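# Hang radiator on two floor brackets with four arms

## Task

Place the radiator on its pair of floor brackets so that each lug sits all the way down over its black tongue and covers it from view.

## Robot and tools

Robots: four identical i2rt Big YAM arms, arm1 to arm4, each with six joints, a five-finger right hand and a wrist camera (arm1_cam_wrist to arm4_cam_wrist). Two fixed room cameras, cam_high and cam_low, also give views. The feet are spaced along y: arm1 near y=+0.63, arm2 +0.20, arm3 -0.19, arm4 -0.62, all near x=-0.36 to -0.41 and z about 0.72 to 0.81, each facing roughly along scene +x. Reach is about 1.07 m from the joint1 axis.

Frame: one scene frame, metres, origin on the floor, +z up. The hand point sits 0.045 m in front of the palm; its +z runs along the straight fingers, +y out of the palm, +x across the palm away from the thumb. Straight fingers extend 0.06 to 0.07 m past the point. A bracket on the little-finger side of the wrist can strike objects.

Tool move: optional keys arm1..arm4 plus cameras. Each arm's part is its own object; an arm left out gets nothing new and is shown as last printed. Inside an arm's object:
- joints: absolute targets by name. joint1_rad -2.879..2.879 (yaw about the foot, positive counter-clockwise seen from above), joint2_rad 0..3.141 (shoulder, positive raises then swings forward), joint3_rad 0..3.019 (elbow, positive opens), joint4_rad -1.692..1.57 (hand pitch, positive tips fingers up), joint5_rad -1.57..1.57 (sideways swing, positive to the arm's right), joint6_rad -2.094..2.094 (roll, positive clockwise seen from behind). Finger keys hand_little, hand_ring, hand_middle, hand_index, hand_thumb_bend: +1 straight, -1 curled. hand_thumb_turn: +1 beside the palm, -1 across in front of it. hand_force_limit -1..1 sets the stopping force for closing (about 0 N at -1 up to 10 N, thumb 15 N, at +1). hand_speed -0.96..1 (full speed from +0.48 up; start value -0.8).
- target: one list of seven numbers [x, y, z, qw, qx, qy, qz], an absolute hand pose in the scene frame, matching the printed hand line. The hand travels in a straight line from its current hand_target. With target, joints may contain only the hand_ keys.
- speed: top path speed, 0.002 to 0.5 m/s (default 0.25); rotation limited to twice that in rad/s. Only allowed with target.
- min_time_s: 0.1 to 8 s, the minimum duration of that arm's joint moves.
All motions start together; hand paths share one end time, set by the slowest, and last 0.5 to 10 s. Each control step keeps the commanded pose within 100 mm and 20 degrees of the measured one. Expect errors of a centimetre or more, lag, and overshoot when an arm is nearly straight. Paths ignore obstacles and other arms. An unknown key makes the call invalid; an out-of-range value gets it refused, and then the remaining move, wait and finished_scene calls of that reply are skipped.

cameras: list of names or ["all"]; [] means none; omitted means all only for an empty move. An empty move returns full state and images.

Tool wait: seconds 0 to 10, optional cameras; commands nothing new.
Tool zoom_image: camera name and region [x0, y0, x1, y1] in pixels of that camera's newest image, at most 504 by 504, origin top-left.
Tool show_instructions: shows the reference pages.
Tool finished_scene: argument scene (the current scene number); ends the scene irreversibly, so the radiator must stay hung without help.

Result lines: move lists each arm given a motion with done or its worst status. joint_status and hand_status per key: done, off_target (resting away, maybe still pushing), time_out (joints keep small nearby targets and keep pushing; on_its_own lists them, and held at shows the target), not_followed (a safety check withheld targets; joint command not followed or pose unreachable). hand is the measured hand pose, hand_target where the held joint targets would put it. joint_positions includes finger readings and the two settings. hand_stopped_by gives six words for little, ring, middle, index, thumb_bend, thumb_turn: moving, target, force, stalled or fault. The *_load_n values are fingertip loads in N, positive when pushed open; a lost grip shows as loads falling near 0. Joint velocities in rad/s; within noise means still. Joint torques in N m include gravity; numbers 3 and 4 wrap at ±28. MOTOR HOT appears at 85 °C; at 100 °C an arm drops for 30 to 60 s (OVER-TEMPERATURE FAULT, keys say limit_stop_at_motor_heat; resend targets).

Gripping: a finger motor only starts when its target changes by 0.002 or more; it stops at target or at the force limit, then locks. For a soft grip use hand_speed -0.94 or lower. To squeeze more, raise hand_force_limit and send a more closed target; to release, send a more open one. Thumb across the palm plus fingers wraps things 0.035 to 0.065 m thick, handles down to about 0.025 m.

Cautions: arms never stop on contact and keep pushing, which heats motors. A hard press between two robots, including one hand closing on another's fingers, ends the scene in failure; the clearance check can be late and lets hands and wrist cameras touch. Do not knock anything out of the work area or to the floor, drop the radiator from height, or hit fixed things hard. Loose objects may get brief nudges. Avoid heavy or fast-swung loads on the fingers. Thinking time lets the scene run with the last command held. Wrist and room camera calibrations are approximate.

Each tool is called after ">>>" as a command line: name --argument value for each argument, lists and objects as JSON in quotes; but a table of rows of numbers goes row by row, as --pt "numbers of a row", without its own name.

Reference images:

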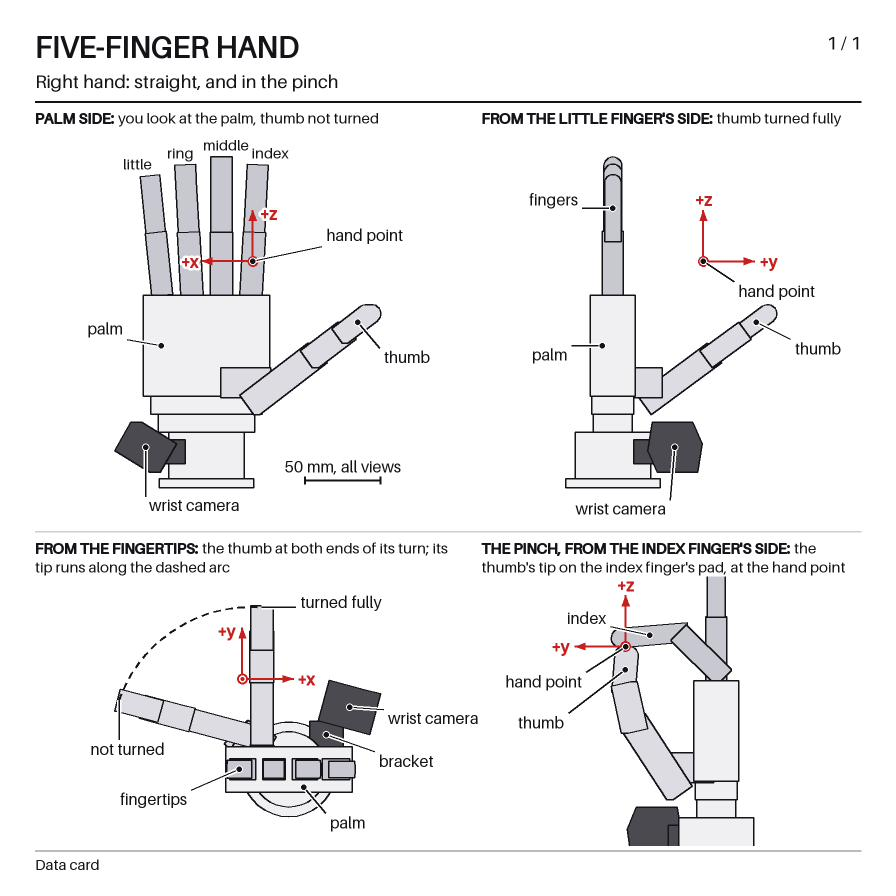

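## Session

>>> move --cameras '["all"]'

Scene clock: 0.00 s.
Joint torques (N m): no reading
Heat: arm1: hottest joint2_rad 37 °C; arm2: hottest joint3_rad 40 °C; arm3: hottest joint2_rad 39 °C; arm4: hottest joint2_rad 40 °C.
Joint velocities: within noise
arm1.joint_positions: joint1_rad=+0.212 joint2_rad=+0.598 joint3_rad=+1.452 joint4_rad=-1.500 joint5_rad=-0.252 joint6_rad=-1.083 hand_little=+1.000 hand_ring=+1.000 hand_middle=+1.000 hand_index=+1.000 hand_thumb_turn=+1.000 hand_thumb_bend=+1.000 hand_force_limit=+0.000 hand_speed=-0.800
arm1.joint_status: not commanded
arm1.hand_stopped_by: target,target,target,target,target,target
arm1.little_load_n: 0.0
arm1.ring_load_n: 0.0
arm1.middle_load_n: 0.0
arm1.index_load_n: 0.0
arm1.thumb_bend_load_n: 0.0
arm1.thumb_turn_load_n: 0.0
arm1.hand: x=-0.1879 y=+0.6752 z=+1.2476 quat_wxyz=(-0.269, +0.887, -0.053, +0.371) (m; scene frame)
arm1.hand_target: x=-0.1891 y=+0.6749 z=+1.2557 quat_wxyz=(-0.271, +0.883, -0.052, +0.380) (m; scene frame)
arm1.hand_status: not commanded
arm2.joint_positions: joint1_rad=+0.255 joint2_rad=+0.643 joint3_rad=+1.378 joint4_rad=-1.268 joint5_rad=-0.063 joint6_rad=-1.275 hand_little=+1.000 hand_ring=+1.000 hand_middle=+1.000 hand_index=+1.000 hand_thumb_turn=+1.000 hand_thumb_bend=+1.000 hand_force_limit=+0.000 hand_speed=-0.800
arm2.joint_status: not commanded
arm2.hand_stopped_by: target,target,target,target,target,target
arm2.little_load_n: 0.0
arm2.ring_load_n: 0.0
arm2.middle_load_n: 0.0
arm2.index_load_n: 0.0
arm2.thumb_bend_load_n: 0.0
arm2.thumb_turn_load_n: 0.0
arm2.hand: x=-0.1618 y=+0.2159 z=+1.2132 quat_wxyz=(-0.143, +0.865, -0.025, +0.479) (m; scene frame)
arm2.hand_target: x=-0.1631 y=+0.2158 z=+1.2235 quat_wxyz=(-0.146, +0.860, -0.024, +0.489) (m; scene frame)
arm2.hand_status: not commanded
arm3.joint_positions: joint1_rad=+0.126 joint2_rad=+0.632 joint3_rad=+1.443 joint4_rad=-1.525 joint5_rad=-0.245 joint6_rad=-0.992 hand_little=+1.000 hand_ring=+1.000 hand_middle=+1.000 hand_index=+1.000 hand_thumb_turn=+1.000 hand_thumb_bend=+1.000 hand_force_limit=+0.000 hand_speed=-0.800
arm3.joint_status: not commanded
arm3.hand_stopped_by: target,target,target,target,target,target
arm3.little_load_n: 0.0
arm3.ring_load_n: 0.0
arm3.middle_load_n: 0.0
arm3.index_load_n: 0.0
arm3.thumb_bend_load_n: 0.0
arm3.thumb_turn_load_n: 0.0
arm3.hand: x=-0.2324 y=-0.1389 z=+1.1951 quat_wxyz=(-0.263, +0.894, -0.120, +0.343) (m; scene frame)
arm3.hand_target: x=-0.2327 y=-0.1390 z=+1.2058 quat_wxyz=(-0.267, +0.888, -0.118, +0.354) (m; scene frame)
arm3.hand_status: not commanded
arm4.joint_positions: joint1_rad=+0.274 joint2_rad=+0.638 joint3_rad=+1.452 joint4_rad=-1.185 joint5_rad=-0.023 joint6_rad=-1.342 hand_little=+1.000 hand_ring=+1.000 hand_middle=+1.000 hand_index=+1.000 hand_thumb_turn=+1.000 hand_thumb_bend=+1.000 hand_force_limit=+0.000 hand_speed=-0.800
arm4.joint_status: not commanded
arm4.hand_stopped_by: target,target,target,target,target,target
arm4.little_load_n: 0.0
arm4.ring_load_n: 0.0
arm4.middle_load_n: 0.0
arm4.index_load_n: 0.0
arm4.thumb_bend_load_n: 0.0
arm4.thumb_turn_load_n: 0.0
arm4.hand: x=-0.0932 y=-0.6022 z=+1.3554 quat_wxyz=(-0.141, +0.826, +0.016, +0.546) (m; scene frame)
arm4.hand_target: x=-0.0957 y=-0.6028 z=+1.3645 quat_wxyz=(-0.143, +0.820, +0.016, +0.554) (m; scene frame)
arm4.hand_status: not commanded
pictures: arm1_cam_wrist, arm2_cam_wrist, arm3_cam_wrist, arm4_cam_wrist, cam_high, cam_low
camera_calibration:
arm1_cam_wrist: T_world_to_cam=[[0.274624, -0.88908, -0.366222, 1.10962], [-0.940198, -0.168468, -0.29605, 0.303697], [0.201516, 0.425624, -0.882177, 0.965906], [0, 0, 0, 1]] pos_world=[-0.213839, 0.626591, 1.34838]
arm2_cam_wrist: T_world_to_cam=[[0.278098, -0.959151, -0.0518742, 0.319476], [-0.856247, -0.223063, -0.465922, 0.473559], [0.435318, 0.173989, -0.883304, 1.21877], [0, 0, 0, 1]] pos_world=[-0.213916, 0.200006, 1.31376]
arm3_cam_wrist: T_world_to_cam=[[0.179981, -0.915877, -0.358855, 0.341068], [-0.946252, -0.061539, -0.317523, 0.155645], [0.268728, 0.396715, -0.877726, 1.28167], [0, 0, 0, 1]] pos_world=[-0.258527, -0.186502, 1.29677]
arm4_cam_wrist: T_world_to_cam=[[0.30484, -0.95218, 0.0206447, -0.568495], [-0.726328, -0.246446, -0.641648, 0.656544], [0.616052, 0.180605, -0.766721, 1.32391], [0, 0, 0, 1]] pos_world=[-0.165431, -0.618612, 1.44808]

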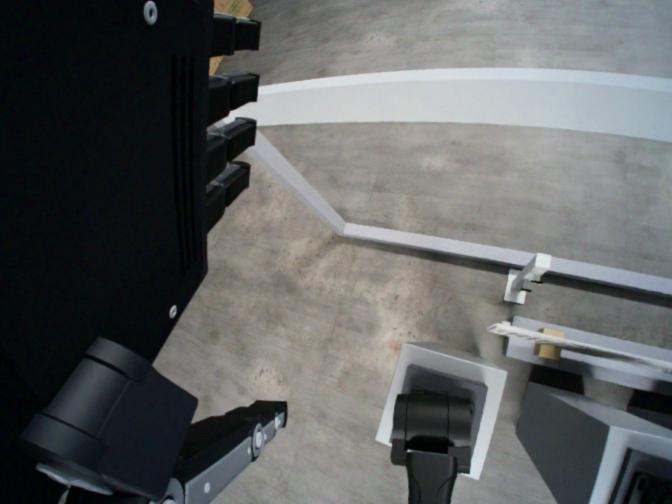

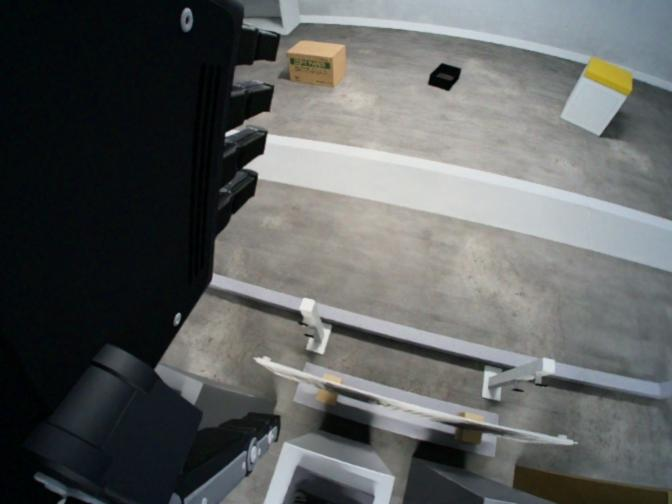

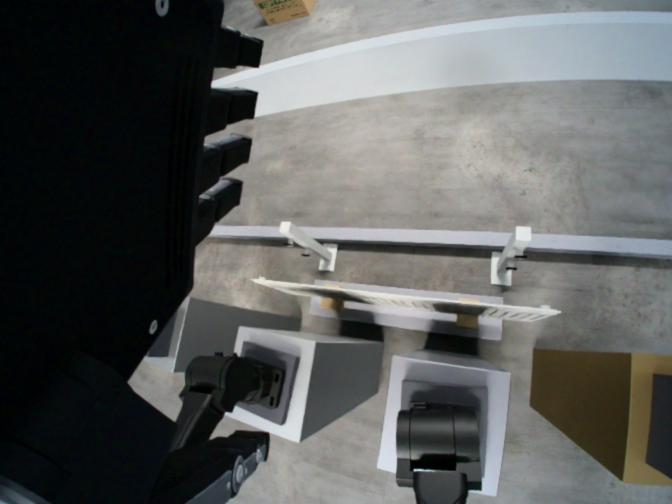

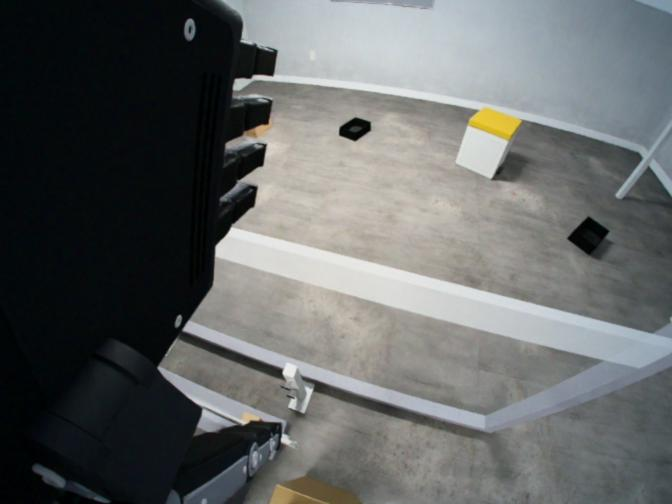

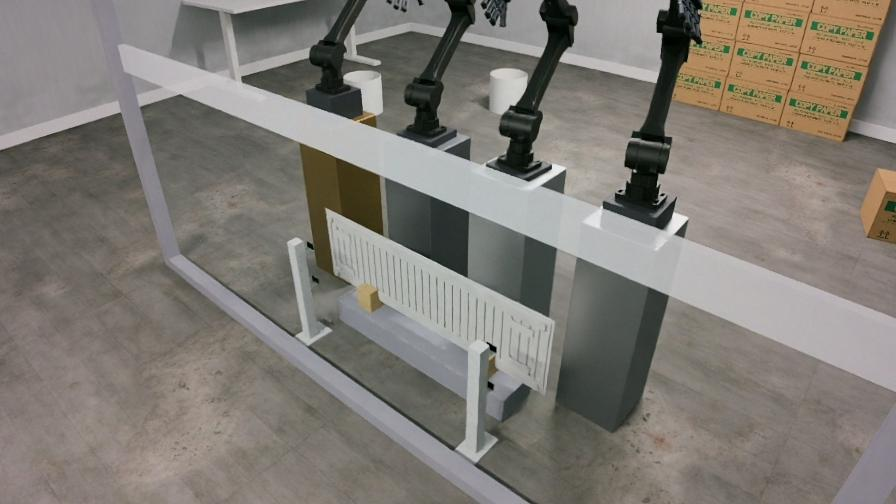

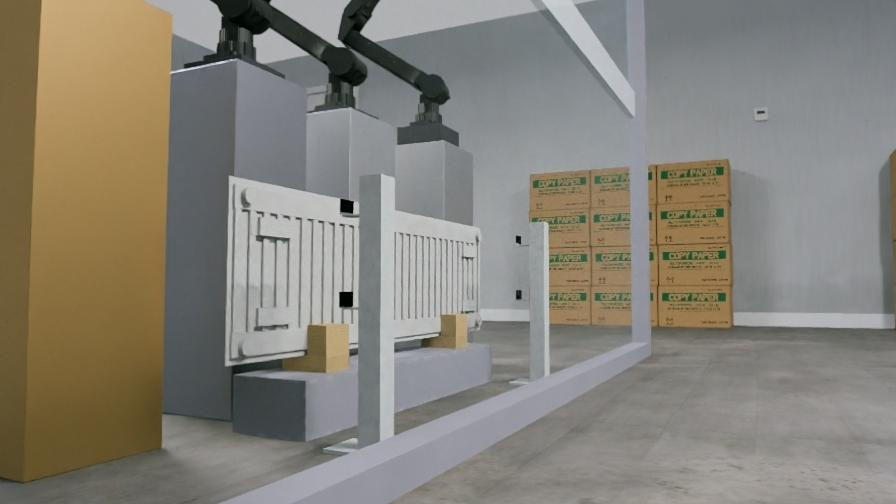

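>>> zoom_image --camera "cam_low" --region '[320, 160, 440, 320]'

>>> zoom_image --camera "cam_low" --region '[500, 210, 560, 310]'

>>> zoom_image --camera "cam_low" --region '[215, 165, 365, 375]'

>>> zoom_image --camera "cam_low" --region '[420, 210, 500, 370]'

>>> zoom_image --camera "cam_high" --region '[280, 190, 420, 330]'

>>> zoom_image --camera "cam_high" --region '[430, 300, 570, 440]'

Scaled by 3.150 from the camera's 896x504 image, which has a finer 1280x720 frame.

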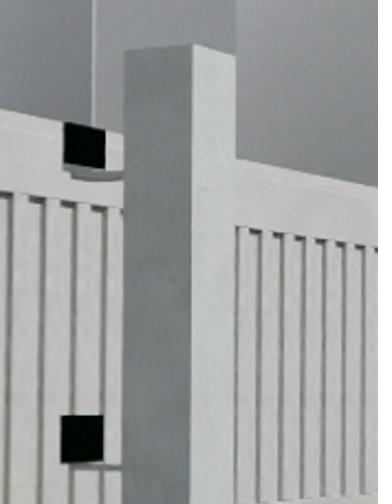

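Scaled by 5.040 from the camera's 896x504 image, which has a finer 1280x720 frame.

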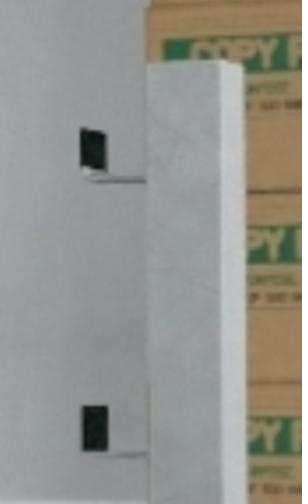

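Scaled by 2.400 from the camera's 896x504 image, which has a finer 1280x720 frame.

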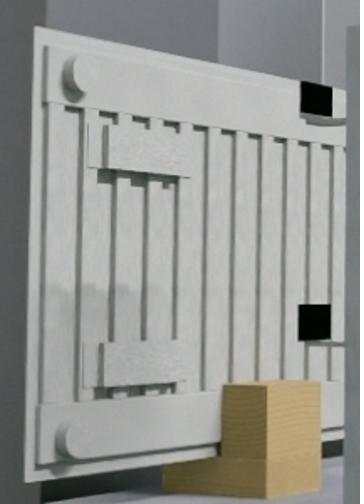

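Scaled by 3.150 from the camera's 896x504 image, which has a finer 1280x720 frame.

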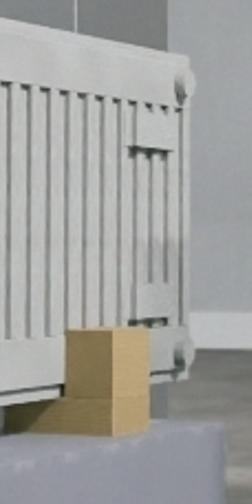

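Scaled by 3.600 from the camera's 896x504 image, which has a finer 1280x720 frame.

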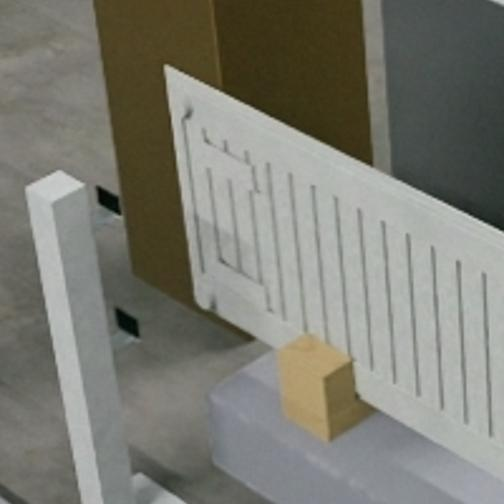

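Scaled by 3.600 from the camera's 896x504 image, which has a finer 1280x720 frame.

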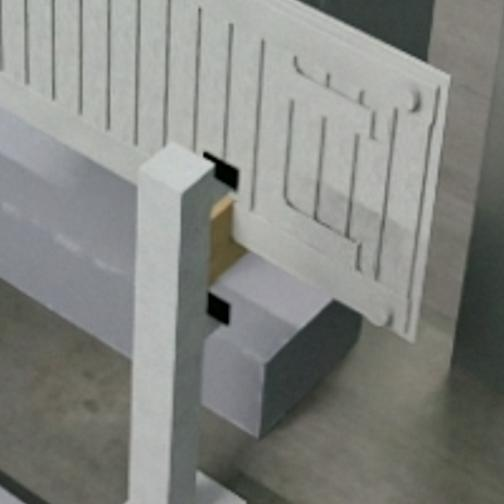

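>>> move --arm1 '{"target": [-0.144, 0.38, 0.56, -0.2418, 0.6645, -0.6645, 0.2418], "speed": 0.35, "joints": {"hand_speed": -0.3, "hand_little": 0.4, "hand_ring": 0.4, "hand_middle": 0.4, "hand_index": 0.4, "hand_thumb_turn": -1, "hand_thumb_bend": 0.5}}' --arm2 '{"target": [-0.165, 0.22, 0.56, -0.2126, 0.6744, -0.6744, 0.2126], "speed": 0.35, "joints": {"hand_speed": -0.3, "hand_little": 0.4, "hand_ring": 0.4, "hand_middle": 0.4, "hand_index": 0.4, "hand_thumb_turn": -1, "hand_thumb_bend": 0.5}}' --arm3 '{"target": [-0.139, -0.055, 0.56, -0.2126, 0.6744, -0.6744, 0.2126], "speed": 0.35, "joints": {"hand_speed": -0.3, "hand_little": 0.4, "hand_ring": 0.4, "hand_middle": 0.4, "hand_index": 0.4, "hand_thumb_turn": -1, "hand_thumb_bend": 0.5}}' --arm4 '{"target": [-0.144, -0.24, 0.56, -0.2418, 0.6645, -0.6645, 0.2418], "speed": 0.35, "joints": {"hand_speed": -0.3, "hand_little": 0.4, "hand_ring": 0.4, "hand_middle": 0.4, "hand_index": 0.4, "hand_thumb_turn": -1, "hand_thumb_bend": 0.5}}' --cameras '["cam_high", "cam_low"]'

Scene clock: 20.73 s.
Joint torques (N m): arm1=[-1.32 -9 2.32 0.96 -0.21 0.02] | arm2=[0.44 -7.12 0.28 1.99 0.27 0.17] | arm3=[0.38 -4.95 1.35 1.74 0.46 0.11] | arm4=[-1.2 -11.16 2.3 1.05 0.71 0.27]
Heat: arm1: hottest joint2_rad 37 °C; arm2: hottest joint3_rad 42 °C; arm3: hottest joint2_rad 39 °C; arm4: hottest joint2_rad 40 °C.
move: arm1 done; arm2 done; arm3 done; arm4 done
Joint velocities: within noise
arm1.joint_positions: joint1_rad=-1.146 joint2_rad=+2.042 joint3_rad=+0.537 joint4_rad=+0.298 joint5_rad=-0.612 joint6_rad=-0.999 hand_little=+0.400 hand_ring=+0.400 hand_middle=+0.400 hand_index=+0.400 hand_thumb_turn=-1.000 hand_thumb_bend=+0.500 hand_force_limit=+0.000 hand_speed=-0.300
arm1.joint_status: all done
arm1.hand_stopped_by: target,target,target,target,target,target
arm1.little_load_n: 0.0
arm1.ring_load_n: 0.0
arm1.middle_load_n: 0.0
arm1.index_load_n: 0.0
arm1.thumb_bend_load_n: 0.0
arm1.thumb_turn_load_n: 0.0
arm1.hand: x=-0.1491 y=+0.3828 z=+0.5635 quat_wxyz=(-0.242, +0.664, -0.665, +0.241) (m; scene frame)
arm1.hand_target: x=-0.1441 y=+0.3800 z=+0.5601 quat_wxyz=(-0.242, +0.664, -0.664, +0.242) (m; scene frame)
arm1.hand_status: done (0.007 m and 0.1 deg from the pose sent, 0.749 m and 77.6 deg at the start; pose on its path clipped on 11 of 135 steps)
arm2.joint_positions: joint1_rad=+0.001 joint2_rad=+1.870 joint3_rad=+0.151 joint4_rad=+0.744 joint5_rad=-0.038 joint6_rad=-0.050 hand_little=+0.400 hand_ring=+0.400 hand_middle=+0.400 hand_index=+0.400 hand_thumb_turn=-1.000 hand_thumb_bend=+0.500 hand_force_limit=+0.000 hand_speed=-0.300
arm2.joint_status: all done
arm2.hand_stopped_by: target,target,target,target,target,target
arm2.little_load_n: 0.5
arm2.ring_load_n: 0.0
arm2.middle_load_n: 0.0
arm2.index_load_n: 0.0
arm2.thumb_bend_load_n: 0.0
arm2.thumb_turn_load_n: 0.0
arm2.hand: x=-0.1662 y=+0.2171 z=+0.5620 quat_wxyz=(-0.210, +0.676, -0.673, +0.214) (m; scene frame)
arm2.hand_target: x=-0.1651 y=+0.2199 z=+0.5601 quat_wxyz=(-0.212, +0.674, -0.674, +0.212) (m; scene frame)
arm2.hand_status: done (0.004 m and 0.4 deg from the pose sent, 0.653 m and 85.8 deg at the start; pose on its path clipped on 2 of 135 steps)
arm3.joint_positions: joint1_rad=+0.365 joint2_rad=+1.886 joint3_rad=+0.273 joint4_rad=+0.580 joint5_rad=+0.253 joint6_rad=+0.372 hand_little=+0.400 hand_ring=+0.400 hand_middle=+0.400 hand_index=+0.400 hand_thumb_turn=-1.000 hand_thumb_bend=+0.500 hand_force_limit=+0.000 hand_speed=-0.300
arm3.joint_status: all done
arm3.hand_stopped_by: target,target,target,target,target,target
arm3.little_load_n: 0.0
arm3.ring_load_n: 0.0
arm3.middle_load_n: 0.0
arm3.index_load_n: 0.0
arm3.thumb_bend_load_n: 0.0
arm3.thumb_turn_load_n: 0.0
arm3.hand: x=-0.1434 y=-0.0622 z=+0.5608 quat_wxyz=(-0.205, +0.674, -0.678, +0.211) (m; scene frame)
arm3.hand_target: x=-0.1391 y=-0.0550 z=+0.5602 quat_wxyz=(-0.213, +0.674, -0.674, +0.212) (m; scene frame)
arm3.hand_status: done (0.008 m and 1.0 deg from the pose sent, 0.647 m and 71.3 deg at the start; pose on its path clipped on 10 of 135 steps)
arm4.joint_positions: joint1_rad=+1.234 joint2_rad=+2.181 joint3_rad=+0.761 joint4_rad=+0.144 joint5_rad=+0.643 joint6_rad=+1.107 hand_little=+0.400 hand_ring=+0.400 hand_middle=+0.400 hand_index=+0.400 hand_thumb_turn=-1.000 hand_thumb_bend=+0.500 hand_force_limit=+0.000 hand_speed=-0.300
arm4.joint_status: all done
arm4.hand_stopped_by: target,target,target,target,target,target
arm4.little_load_n: 0.0
arm4.ring_load_n: 0.0
arm4.middle_load_n: 0.0
arm4.index_load_n: 0.0
arm4.thumb_bend_load_n: 0.0
arm4.thumb_turn_load_n: 0.0
arm4.hand: x=-0.1425 y=-0.2421 z=+0.5701 quat_wxyz=(-0.242, +0.666, -0.663, +0.242) (m; scene frame)
arm4.hand_target: x=-0.1442 y=-0.2404 z=+0.5603 quat_wxyz=(-0.242, +0.665, -0.664, +0.242) (m; scene frame)
arm4.hand_status: done (0.010 m and 0.3 deg from the pose sent, 0.875 m and 90.4 deg at the start; pose on its path clipped on 25 of 135 steps)
pictures: cam_high, cam_low

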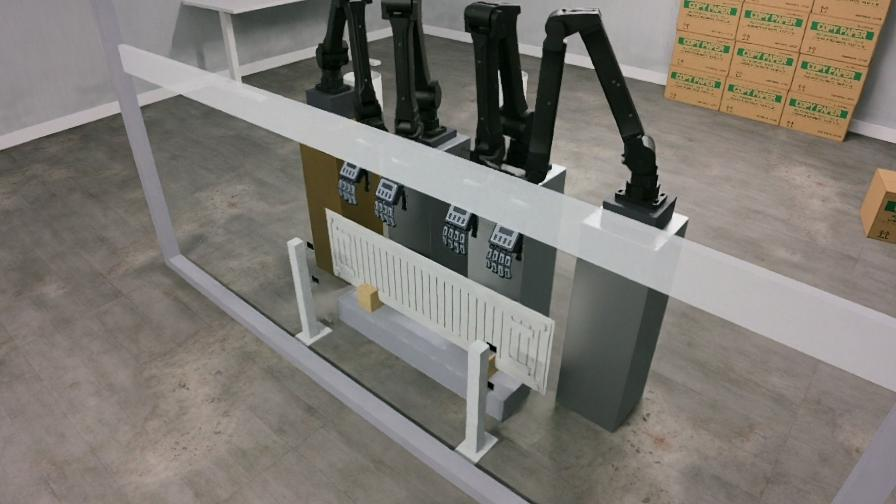

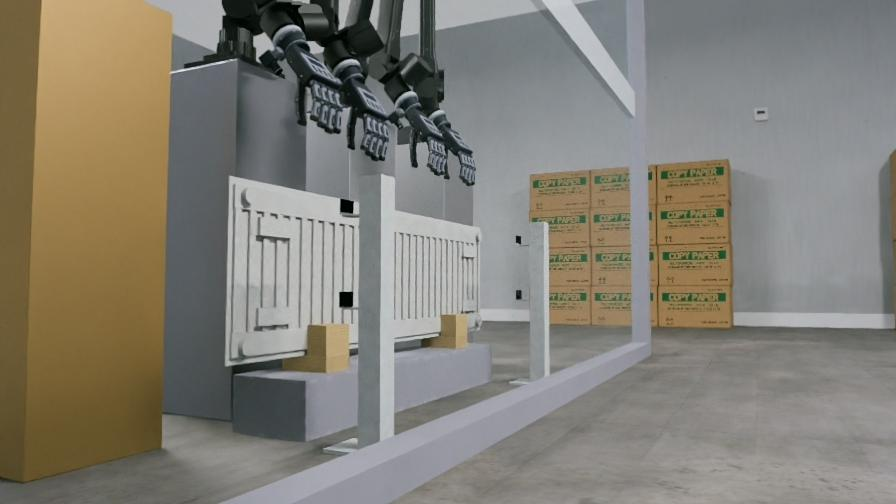

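>>> move --arm1 '{"target": [-0.144, 0.38, 0.44, -0.2418, 0.6645, -0.6645, 0.2418], "speed": 0.12}' --arm2 '{"target": [-0.163, 0.22, 0.44, -0.2126, 0.6744, -0.6744, 0.2126], "speed": 0.12}' --arm3 '{"target": [-0.139, -0.050, 0.44, -0.2126, 0.6744, -0.6744, 0.2126], "speed": 0.12}' --arm4 '{"target": [-0.144, -0.24, 0.435, -0.2418, 0.6645, -0.6645, 0.2418], "speed": 0.12}' --cameras '["cam_high", "cam_low"]'

>>> zoom_image --camera "cam_low" --region '[270, 110, 500, 270]'

>>> zoom_image --camera "cam_high" --region '[320, 150, 560, 320]'

Scene clock: 23.23 s.
Joint torques (N m): arm1=[-1.49 -10.99 -0.5 1.01 -0.23 0.01] | arm2=[0.79 -10.17 -3.55 1.89 0.24 0.2] | arm3=[0.32 -7.3 -2.39 1.77 0.48 0.1] | arm4=[-1.14 -13.1 0.29 1.05 0.7 0.25]
Heat: arm1: hottest joint2_rad 37 °C; arm2: hottest joint3_rad 42 °C; arm3: hottest joint2_rad 39 °C; arm4: hottest joint2_rad 40 °C.
move: arm1 done; arm2 done; arm3 done; arm4 off_target
Joint velocities: within noise
arm1.joint_positions: joint1_rad=-1.146 joint2_rad=+2.478 joint3_rad=+0.704 joint4_rad=+0.571 joint5_rad=-0.612 joint6_rad=-0.999 hand_little=+0.400 hand_ring=+0.400 hand_middle=+0.400 hand_index=+0.400 hand_thumb_turn=-1.000 hand_thumb_bend=+0.500 hand_force_limit=+0.000 hand_speed=-0.300
arm1.joint_status: not commanded
arm1.hand_stopped_by: target,target,target,target,target,target
arm1.little_load_n: 0.0
arm1.ring_load_n: 0.0
arm1.middle_load_n: 0.5
arm1.index_load_n: 0.0
arm1.thumb_bend_load_n: 0.0
arm1.thumb_turn_load_n: 0.0
arm1.hand: x=-0.1466 y=+0.3783 z=+0.4437 quat_wxyz=(-0.242, +0.665, -0.664, +0.242) (m; scene frame)
arm1.hand_target: x=-0.1440 y=+0.3799 z=+0.4401 quat_wxyz=(-0.242, +0.664, -0.664, +0.242) (m; scene frame)
arm1.hand_status: done (0.005 m and 0.1 deg from the pose sent, 0.124 m and 0.1 deg at the start)
arm2.joint_positions: joint1_rad=+0.007 joint2_rad=+2.567 joint3_rad=+0.346 joint4_rad=+1.250 joint5_rad=-0.035 joint6_rad=-0.045 hand_little=+0.400 hand_ring=+0.400 hand_middle=+0.400 hand_index=+0.400 hand_thumb_turn=-1.000 hand_thumb_bend=+0.500 hand_force_limit=+0.000 hand_speed=-0.300
arm2.joint_status: not commanded
arm2.hand_stopped_by: target,target,target,target,target,target
arm2.little_load_n: 0.0
arm2.ring_load_n: 0.0
arm2.middle_load_n: 0.0
arm2.index_load_n: 0.0
arm2.thumb_bend_load_n: 0.0
arm2.thumb_turn_load_n: 0.0
arm2.hand: x=-0.1609 y=+0.2169 z=+0.4430 quat_wxyz=(-0.211, +0.676, -0.672, +0.215) (m; scene frame)
arm2.hand_target: x=-0.1630 y=+0.2200 z=+0.4401 quat_wxyz=(-0.213, +0.675, -0.674, +0.212) (m; scene frame)
arm2.hand_status: done (0.005 m and 0.4 deg from the pose sent, 0.122 m and 0.4 deg at the start)
arm3.joint_positions: joint1_rad=+0.382 joint2_rad=+2.476 joint3_rad=+0.447 joint4_rad=+0.996 joint5_rad=+0.262 joint6_rad=+0.388 hand_little=+0.400 hand_ring=+0.400 hand_middle=+0.400 hand_index=+0.400 hand_thumb_turn=-1.000 hand_thumb_bend=+0.500 hand_force_limit=+0.000 hand_speed=-0.300
arm3.joint_status: not commanded
arm3.hand_stopped_by: target,target,target,target,target,target
arm3.little_load_n: 0.0
arm3.ring_load_n: 0.0
arm3.middle_load_n: 0.0
arm3.index_load_n: 0.0
arm3.thumb_bend_load_n: 0.0
arm3.thumb_turn_load_n: 0.0
arm3.hand: x=-0.1385 y=-0.0551 z=+0.4417 quat_wxyz=(-0.207, +0.673, -0.677, +0.212) (m; scene frame)
arm3.hand_target: x=-0.1390 y=-0.0500 z=+0.4401 quat_wxyz=(-0.213, +0.674, -0.674, +0.212) (m; scene frame)
arm3.hand_status: done (0.005 m and 0.7 deg from the pose sent, 0.122 m and 1.0 deg at the start)
arm4.joint_positions: joint1_rad=+1.234 joint2_rad=+2.561 joint3_rad=+0.946 joint4_rad=+0.345 joint5_rad=+0.644 joint6_rad=+1.109 hand_little=+0.400 hand_ring=+0.400 hand_middle=+0.400 hand_index=+0.400 hand_thumb_turn=-1.000 hand_thumb_bend=+0.500 hand_force_limit=+0.000 hand_speed=-0.300
arm4.joint_status: not commanded
arm4.hand_stopped_by: target,target,target,target,target,target
arm4.little_load_n: 0.0
arm4.ring_load_n: 0.0
arm4.middle_load_n: 0.0
arm4.index_load_n: 0.0
arm4.thumb_bend_load_n: 0.0
arm4.thumb_turn_load_n: 0.0
arm4.hand: x=-0.1395 y=-0.2347 z=+0.4459 quat_wxyz=(-0.244, +0.665, -0.664, +0.241) (m; scene frame)
arm4.hand_target: x=-0.1440 y=-0.2401 z=+0.4354 quat_wxyz=(-0.242, +0.665, -0.664, +0.242) (m; scene frame)
arm4.hand_status: off_target (0.013 m and 0.3 deg from the pose sent, 0.135 m and 0.3 deg at the start)
pictures: cam_high, cam_low

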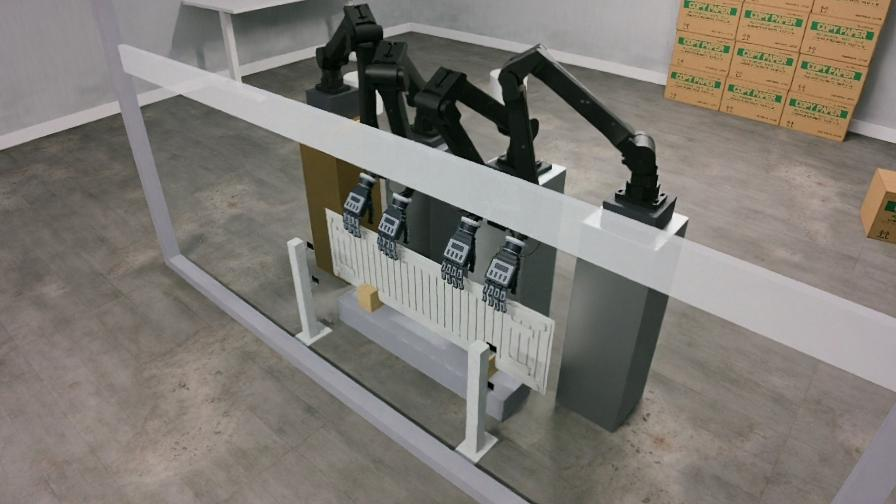

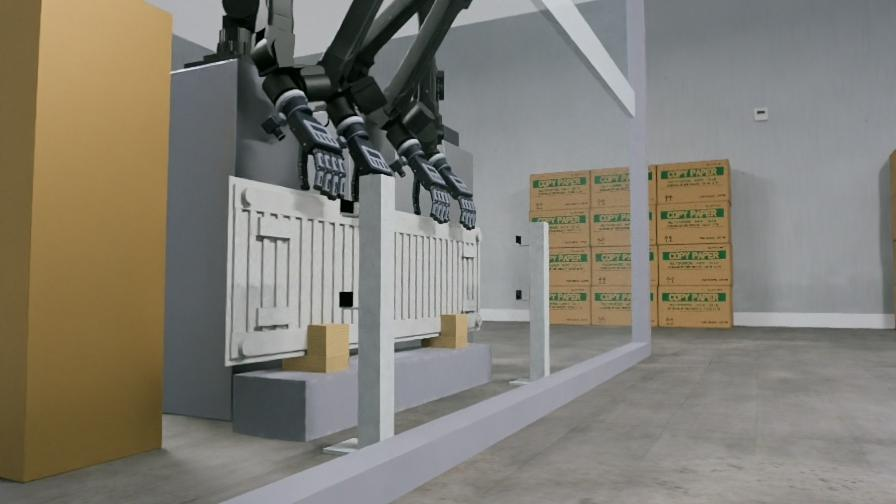

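Scaled by 2.191 from the camera's 896x504 image, which has a finer 1280x720 frame.

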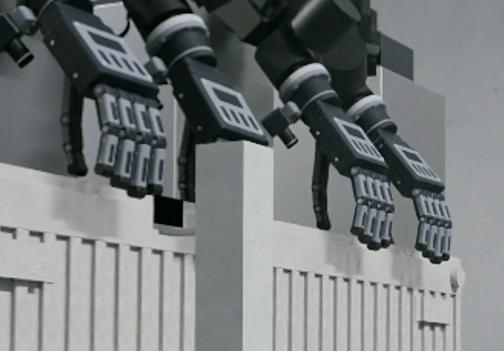

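Scaled by 2.100 from the camera's 896x504 image, which has a finer 1280x720 frame.

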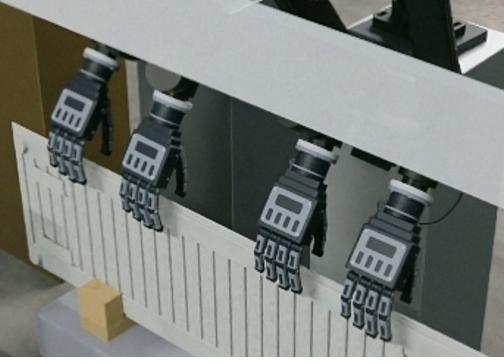

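>>> move --arm1 '{"target": [-0.138, 0.38, 0.376, -0.2418, 0.6645, -0.6645, 0.2418], "speed": 0.06}' --arm2 '{"target": [-0.157, 0.22, 0.374, -0.2126, 0.6744, -0.6744, 0.2126], "speed": 0.06}' --arm3 '{"target": [-0.133, -0.050, 0.374, -0.2126, 0.6744, -0.6744, 0.2126], "speed": 0.06}' --arm4 '{"target": [-0.138, -0.24, 0.366, -0.2418, 0.6645, -0.6645, 0.2418], "speed": 0.06}' --cameras '["cam_high", "cam_low"]'

>>> zoom_image --camera "cam_low" --region '[270, 150, 500, 310]'

>>> zoom_image --camera "cam_high" --region '[320, 180, 560, 350]'

Scene clock: 26.10 s.
Joint torques (N m): arm1=[-1.2 -11.16 -0.95 1.01 -0.21 0.01] | arm2=[1.08 -9.99 -3.92 1.74 0.25 0.21] | arm3=[-0.44 -7.94 -2.97 1.8 0.25 -0.02] | arm4=[-2.49 -13.27 0.14 1.09 0.52 0.08]
Heat: arm1: hottest joint2_rad 38 °C; arm2: hottest joint3_rad 42 °C; arm3: hottest joint2_rad 39 °C; arm4: hottest joint2_rad 40 °C.
move: arm1 done; arm2 done; arm3 done; arm4 off_target
Joint velocities: within noise
arm1.joint_positions: joint1_rad=-1.131 joint2_rad=+2.673 joint3_rad=+0.833 joint4_rad=+0.649 joint5_rad=-0.606 joint6_rad=-0.981 hand_little=+0.400 hand_ring=+0.400 hand_middle=+0.400 hand_index=+0.400 hand_thumb_turn=-1.000 hand_thumb_bend=+0.500 hand_force_limit=+0.000 hand_speed=-0.300
arm1.joint_status: not commanded
arm1.hand_stopped_by: target,target,target,target,target,target
arm1.little_load_n: 0.0
arm1.ring_load_n: 0.0
arm1.middle_load_n: 0.0
arm1.index_load_n: 0.0
arm1.thumb_bend_load_n: 0.0
arm1.thumb_turn_load_n: 0.0
arm1.hand: x=-0.1401 y=+0.3765 z=+0.3807 quat_wxyz=(-0.241, +0.665, -0.664, +0.243) (m; scene frame)
arm1.hand_target: x=-0.1382 y=+0.3800 z=+0.3761 quat_wxyz=(-0.242, +0.664, -0.665, +0.242) (m; scene frame)
arm1.hand_status: done (0.006 m and 0.2 deg from the pose sent, 0.068 m and 0.1 deg at the start)
arm2.joint_positions: joint1_rad=+0.011 joint2_rad=+2.783 joint3_rad=+0.505 joint4_rad=+1.308 joint5_rad=-0.032 joint6_rad=-0.041 hand_little=+0.400 hand_ring=+0.400 hand_middle=+0.400 hand_index=+0.400 hand_thumb_turn=-1.000 hand_thumb_bend=+0.500 hand_force_limit=+0.000 hand_speed=-0.300
arm2.joint_status: not commanded
arm2.hand_stopped_by: target,target,target,target,target,target
arm2.little_load_n: 0.0
arm2.ring_load_n: 0.0
arm2.middle_load_n: 0.0
arm2.index_load_n: 0.0
arm2.thumb_bend_load_n: 0.0
arm2.thumb_turn_load_n: 0.0
arm2.hand: x=-0.1535 y=+0.2167 z=+0.3773 quat_wxyz=(-0.211, +0.676, -0.672, +0.215) (m; scene frame)
arm2.hand_target: x=-0.1571 y=+0.2199 z=+0.3741 quat_wxyz=(-0.212, +0.674, -0.674, +0.212) (m; scene frame)
arm2.hand_status: done (0.006 m and 0.4 deg from the pose sent, 0.069 m and 0.4 deg at the start)
arm3.joint_positions: joint1_rad=+0.382 joint2_rad=+2.700 joint3_rad=+0.594 joint4_rad=+1.078 joint5_rad=+0.262 joint6_rad=+0.388 hand_little=+0.400 hand_ring=+0.400 hand_middle=+0.400 hand_index=+0.400 hand_thumb_turn=-1.000 hand_thumb_bend=+0.500 hand_force_limit=+0.000 hand_speed=-0.300
arm3.joint_status: not commanded
arm3.hand_stopped_by: target,target,target,target,target,target
arm3.little_load_n: 0.0
arm3.ring_load_n: 0.0
arm3.middle_load_n: 0.0
arm3.index_load_n: 0.0
arm3.thumb_bend_load_n: 0.0
arm3.thumb_turn_load_n: 0.0
arm3.hand: x=-0.1322 y=-0.0519 z=+0.3762 quat_wxyz=(-0.209, +0.673, -0.677, +0.213) (m; scene frame)
arm3.hand_target: x=-0.1331 y=-0.0500 z=+0.3741 quat_wxyz=(-0.212, +0.674, -0.674, +0.213) (m; scene frame)
arm3.hand_status: done (0.003 m and 0.6 deg from the pose sent, 0.068 m and 0.7 deg at the start)
arm4.joint_positions: joint1_rad=+1.234 joint2_rad=+2.749 joint3_rad=+1.089 joint4_rad=+0.403 joint5_rad=+0.644 joint6_rad=+1.109 hand_little=+0.400 hand_ring=+0.400 hand_middle=+0.400 hand_index=+0.400 hand_thumb_turn=-1.000 hand_thumb_bend=+0.500 hand_force_limit=+0.000 hand_speed=-0.300
arm4.joint_status: not commanded
arm4.hand_stopped_by: target,target,target,target,target,target
arm4.little_load_n: 0.0
arm4.ring_load_n: 0.0
arm4.middle_load_n: 0.0
arm4.index_load_n: 0.0
arm4.thumb_bend_load_n: 0.0
arm4.thumb_turn_load_n: 0.0
arm4.hand: x=-0.1367 y=-0.2274 z=+0.3793 quat_wxyz=(-0.250, +0.663, -0.665, +0.238) (m; scene frame)
arm4.hand_target: x=-0.1384 y=-0.2403 z=+0.3666 quat_wxyz=(-0.242, +0.665, -0.664, +0.242) (m; scene frame)
arm4.hand_status: off_target (0.018 m and 1.0 deg from the pose sent, 0.080 m and 0.3 deg at the start)
pictures: cam_high, cam_low

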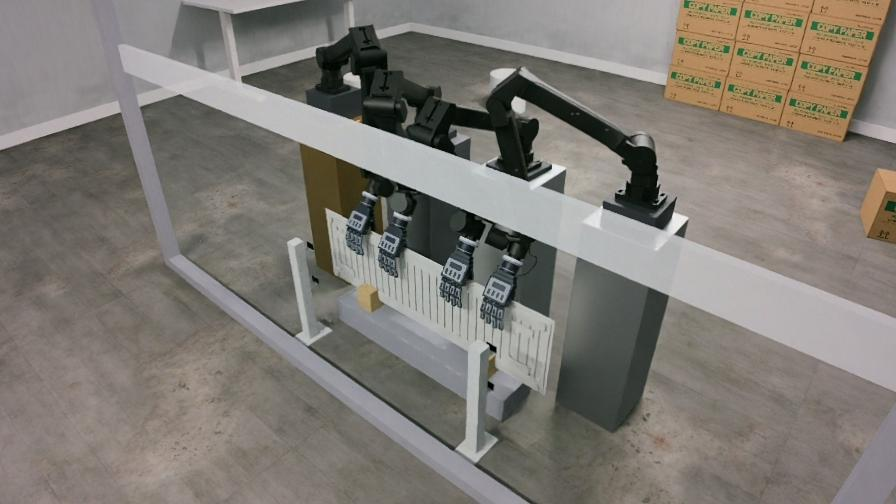

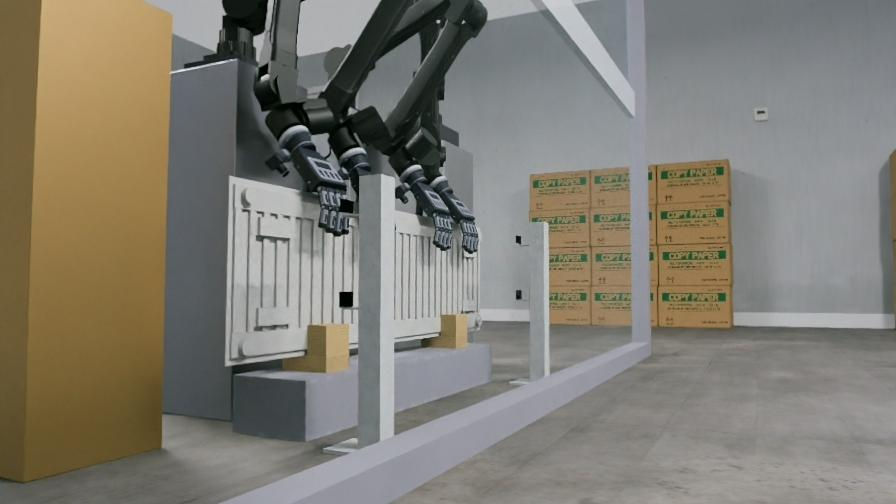

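Scaled by 2.191 from the camera's 896x504 image, which has a finer 1280x720 frame.

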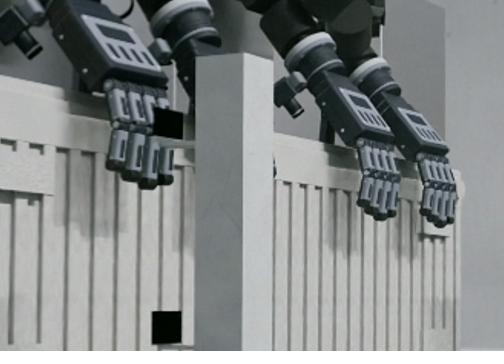

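Scaled by 2.100 from the camera's 896x504 image, which has a finer 1280x720 frame.

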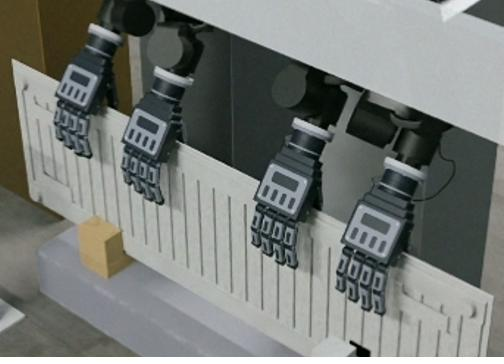

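>>> move --arm1 '{"joints": {"hand_speed": -0.88, "hand_force_limit": -0.75, "hand_little": -0.6, "hand_ring": -0.6, "hand_middle": -0.6, "hand_index": -0.6}}' --arm2 '{"joints": {"hand_speed": -0.88, "hand_force_limit": -0.75, "hand_little": -0.6, "hand_ring": -0.6, "hand_middle": -0.6, "hand_index": -0.6}}' --arm3 '{"joints": {"hand_speed": -0.88, "hand_force_limit": -0.75, "hand_little": -0.6, "hand_ring": -0.6, "hand_middle": -0.6, "hand_index": -0.6}}' --arm4 '{"joints": {"hand_speed": -0.88, "hand_force_limit": -0.75, "hand_little": -0.6, "hand_ring": -0.6, "hand_middle": -0.6, "hand_index": -0.6}}' --cameras '["cam_low"]'

>>> zoom_image --camera "cam_low" --region '[270, 150, 500, 310]'

Scene clock: 29.93 s.
Joint torques (N m): arm1=[-1.44 -11.28 -1.05 0.98 -0.21 0] | arm2=[1.03 -10.11 -4.29 1.61 0.25 0.2] | arm3=[-0.5 -7.88 -3.19 1.76 0.25 -0.02] | arm4=[-2.32 -13.39 -0.01 1.01 0.48 0.09]
Heat: arm1: hottest joint2_rad 38 °C; arm2: hottest joint3_rad 42 °C; arm3: hottest joint2_rad 39 °C; arm4: hottest joint2_rad 40 °C.
move: arm1 off_target; arm2 off_target; arm3 off_target; arm4 off_target
Joint velocities: within noise
arm1.joint_positions: joint1_rad=-1.129 joint2_rad=+2.673 joint3_rad=+0.833 joint4_rad=+0.650 joint5_rad=-0.606 joint6_rad=-0.980 hand_little=-0.412 hand_ring=-0.257 hand_middle=-0.100 hand_index=-0.178 hand_thumb_turn=-1.000 hand_thumb_bend=+0.500 hand_force_limit=-0.750 hand_speed=-0.880
arm1.joint_status: hand_little off_target (ended at -0.412, target -0.600); hand_ring off_target (ended at -0.257, target -0.600); hand_middle off_target (ended at -0.100, target -0.600); hand_index off_target (ended at -0.178, target -0.600); the others done
arm1.hand_stopped_by: force,force,force,force,target,target
arm1.little_load_n: 0.0
arm1.ring_load_n: 0.0
arm1.middle_load_n: 0.0
arm1.index_load_n: 0.0
arm1.thumb_bend_load_n: 0.0
arm1.thumb_turn_load_n: 0.0
arm1.hand: x=-0.1394 y=+0.3764 z=+0.3807 quat_wxyz=(-0.241, +0.665, -0.663, +0.244) (m; scene frame)
arm1.hand_target: x=-0.1381 y=+0.3800 z=+0.3761 quat_wxyz=(-0.242, +0.664, -0.665, +0.242) (m; scene frame)
arm1.hand_status: not commanded
arm2.joint_positions: joint1_rad=+0.012 joint2_rad=+2.783 joint3_rad=+0.510 joint4_rad=+1.312 joint5_rad=-0.032 joint6_rad=-0.041 hand_little=-0.502 hand_ring=-0.278 hand_middle=-0.301 hand_index=-0.167 hand_thumb_turn=-1.000 hand_thumb_bend=+0.500 hand_force_limit=-0.750 hand_speed=-0.880
arm2.joint_status: hand_little off_target (ended at -0.502, target -0.600); hand_ring off_target (ended at -0.278, target -0.600); hand_middle off_target (ended at -0.301, target -0.600); hand_index off_target (ended at -0.167, target -0.600); the others done
arm2.hand_stopped_by: force,force,force,force,target,target
arm2.little_load_n: 1.0
arm2.ring_load_n: 0.0
arm2.middle_load_n: 0.0
arm2.index_load_n: 0.0
arm2.thumb_bend_load_n: 0.5
arm2.thumb_turn_load_n: 0.0
arm2.hand: x=-0.1498 y=+0.2166 z=+0.3770 quat_wxyz=(-0.214, +0.675, -0.671, +0.218) (m; scene frame)
arm2.hand_target: x=-0.1570 y=+0.2198 z=+0.3741 quat_wxyz=(-0.212, +0.674, -0.674, +0.212) (m; scene frame)
arm2.hand_status: not commanded
arm3.joint_positions: joint1_rad=+0.382 joint2_rad=+2.700 joint3_rad=+0.597 joint4_rad=+1.080 joint5_rad=+0.262 joint6_rad=+0.388 hand_little=-0.458 hand_ring=-0.413 hand_middle=-0.078 hand_index=-0.278 hand_thumb_turn=-1.000 hand_thumb_bend=+0.500 hand_force_limit=-0.750 hand_speed=-0.880
arm3.joint_status: hand_little off_target (ended at -0.458, target -0.600); hand_ring off_target (ended at -0.413, target -0.600); hand_middle off_target (ended at -0.078, target -0.600); hand_index off_target (ended at -0.278, target -0.600); the others done
arm3.hand_stopped_by: force,force,force,force,target,target
arm3.little_load_n: 1.0
arm3.ring_load_n: 0.5
arm3.middle_load_n: 0.0
arm3.index_load_n: 1.0
arm3.thumb_bend_load_n: 0.5
arm3.thumb_turn_load_n: 0.0
arm3.hand: x=-0.1299 y=-0.0508 z=+0.3762 quat_wxyz=(-0.211, +0.672, -0.677, +0.214) (m; scene frame)
arm3.hand_target: x=-0.1330 y=-0.0500 z=+0.3741 quat_wxyz=(-0.212, +0.674, -0.674, +0.213) (m; scene frame)
arm3.hand_status: not commanded
arm4.joint_positions: joint1_rad=+1.232 joint2_rad=+2.749 joint3_rad=+1.089 joint4_rad=+0.404 joint5_rad=+0.644 joint6_rad=+1.109 hand_little=-0.424 hand_ring=-0.290 hand_middle=-0.122 hand_index=-0.267 hand_thumb_turn=-1.000 hand_thumb_bend=+0.500 hand_force_limit=-0.750 hand_speed=-0.880
arm4.joint_status: hand_little off_target (ended at -0.424, target -0.600); hand_ring off_target (ended at -0.290, target -0.600); hand_middle off_target (ended at -0.122, target -0.600); hand_index off_target (ended at -0.267, target -0.600); the others done
arm4.hand_stopped_by: force,force,force,force,target,target
arm4.little_load_n: 0.5
arm4.ring_load_n: 0.0
arm4.middle_load_n: 0.0
arm4.index_load_n: 0.0
arm4.thumb_bend_load_n: 0.0
arm4.thumb_turn_load_n: 0.0
arm4.hand: x=-0.1356 y=-0.2276 z=+0.3795 quat_wxyz=(-0.250, +0.662, -0.666, +0.238) (m; scene frame)
arm4.hand_target: x=-0.1383 y=-0.2404 z=+0.3666 quat_wxyz=(-0.242, +0.664, -0.665, +0.242) (m; scene frame)
arm4.hand_status: not commanded
pictures: cam_low

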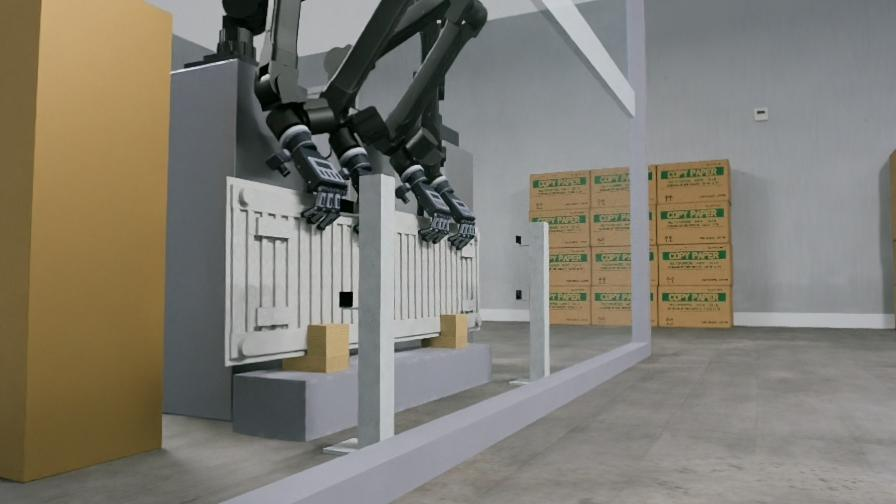

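Scaled by 2.191 from the camera's 896x504 image, which has a finer 1280x720 frame.

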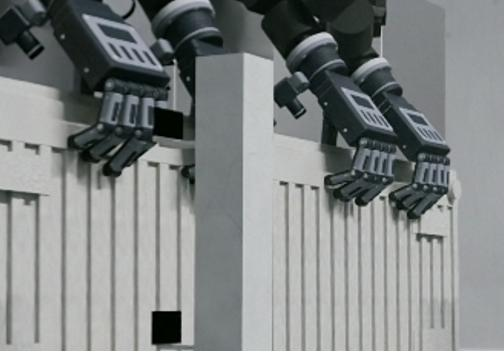

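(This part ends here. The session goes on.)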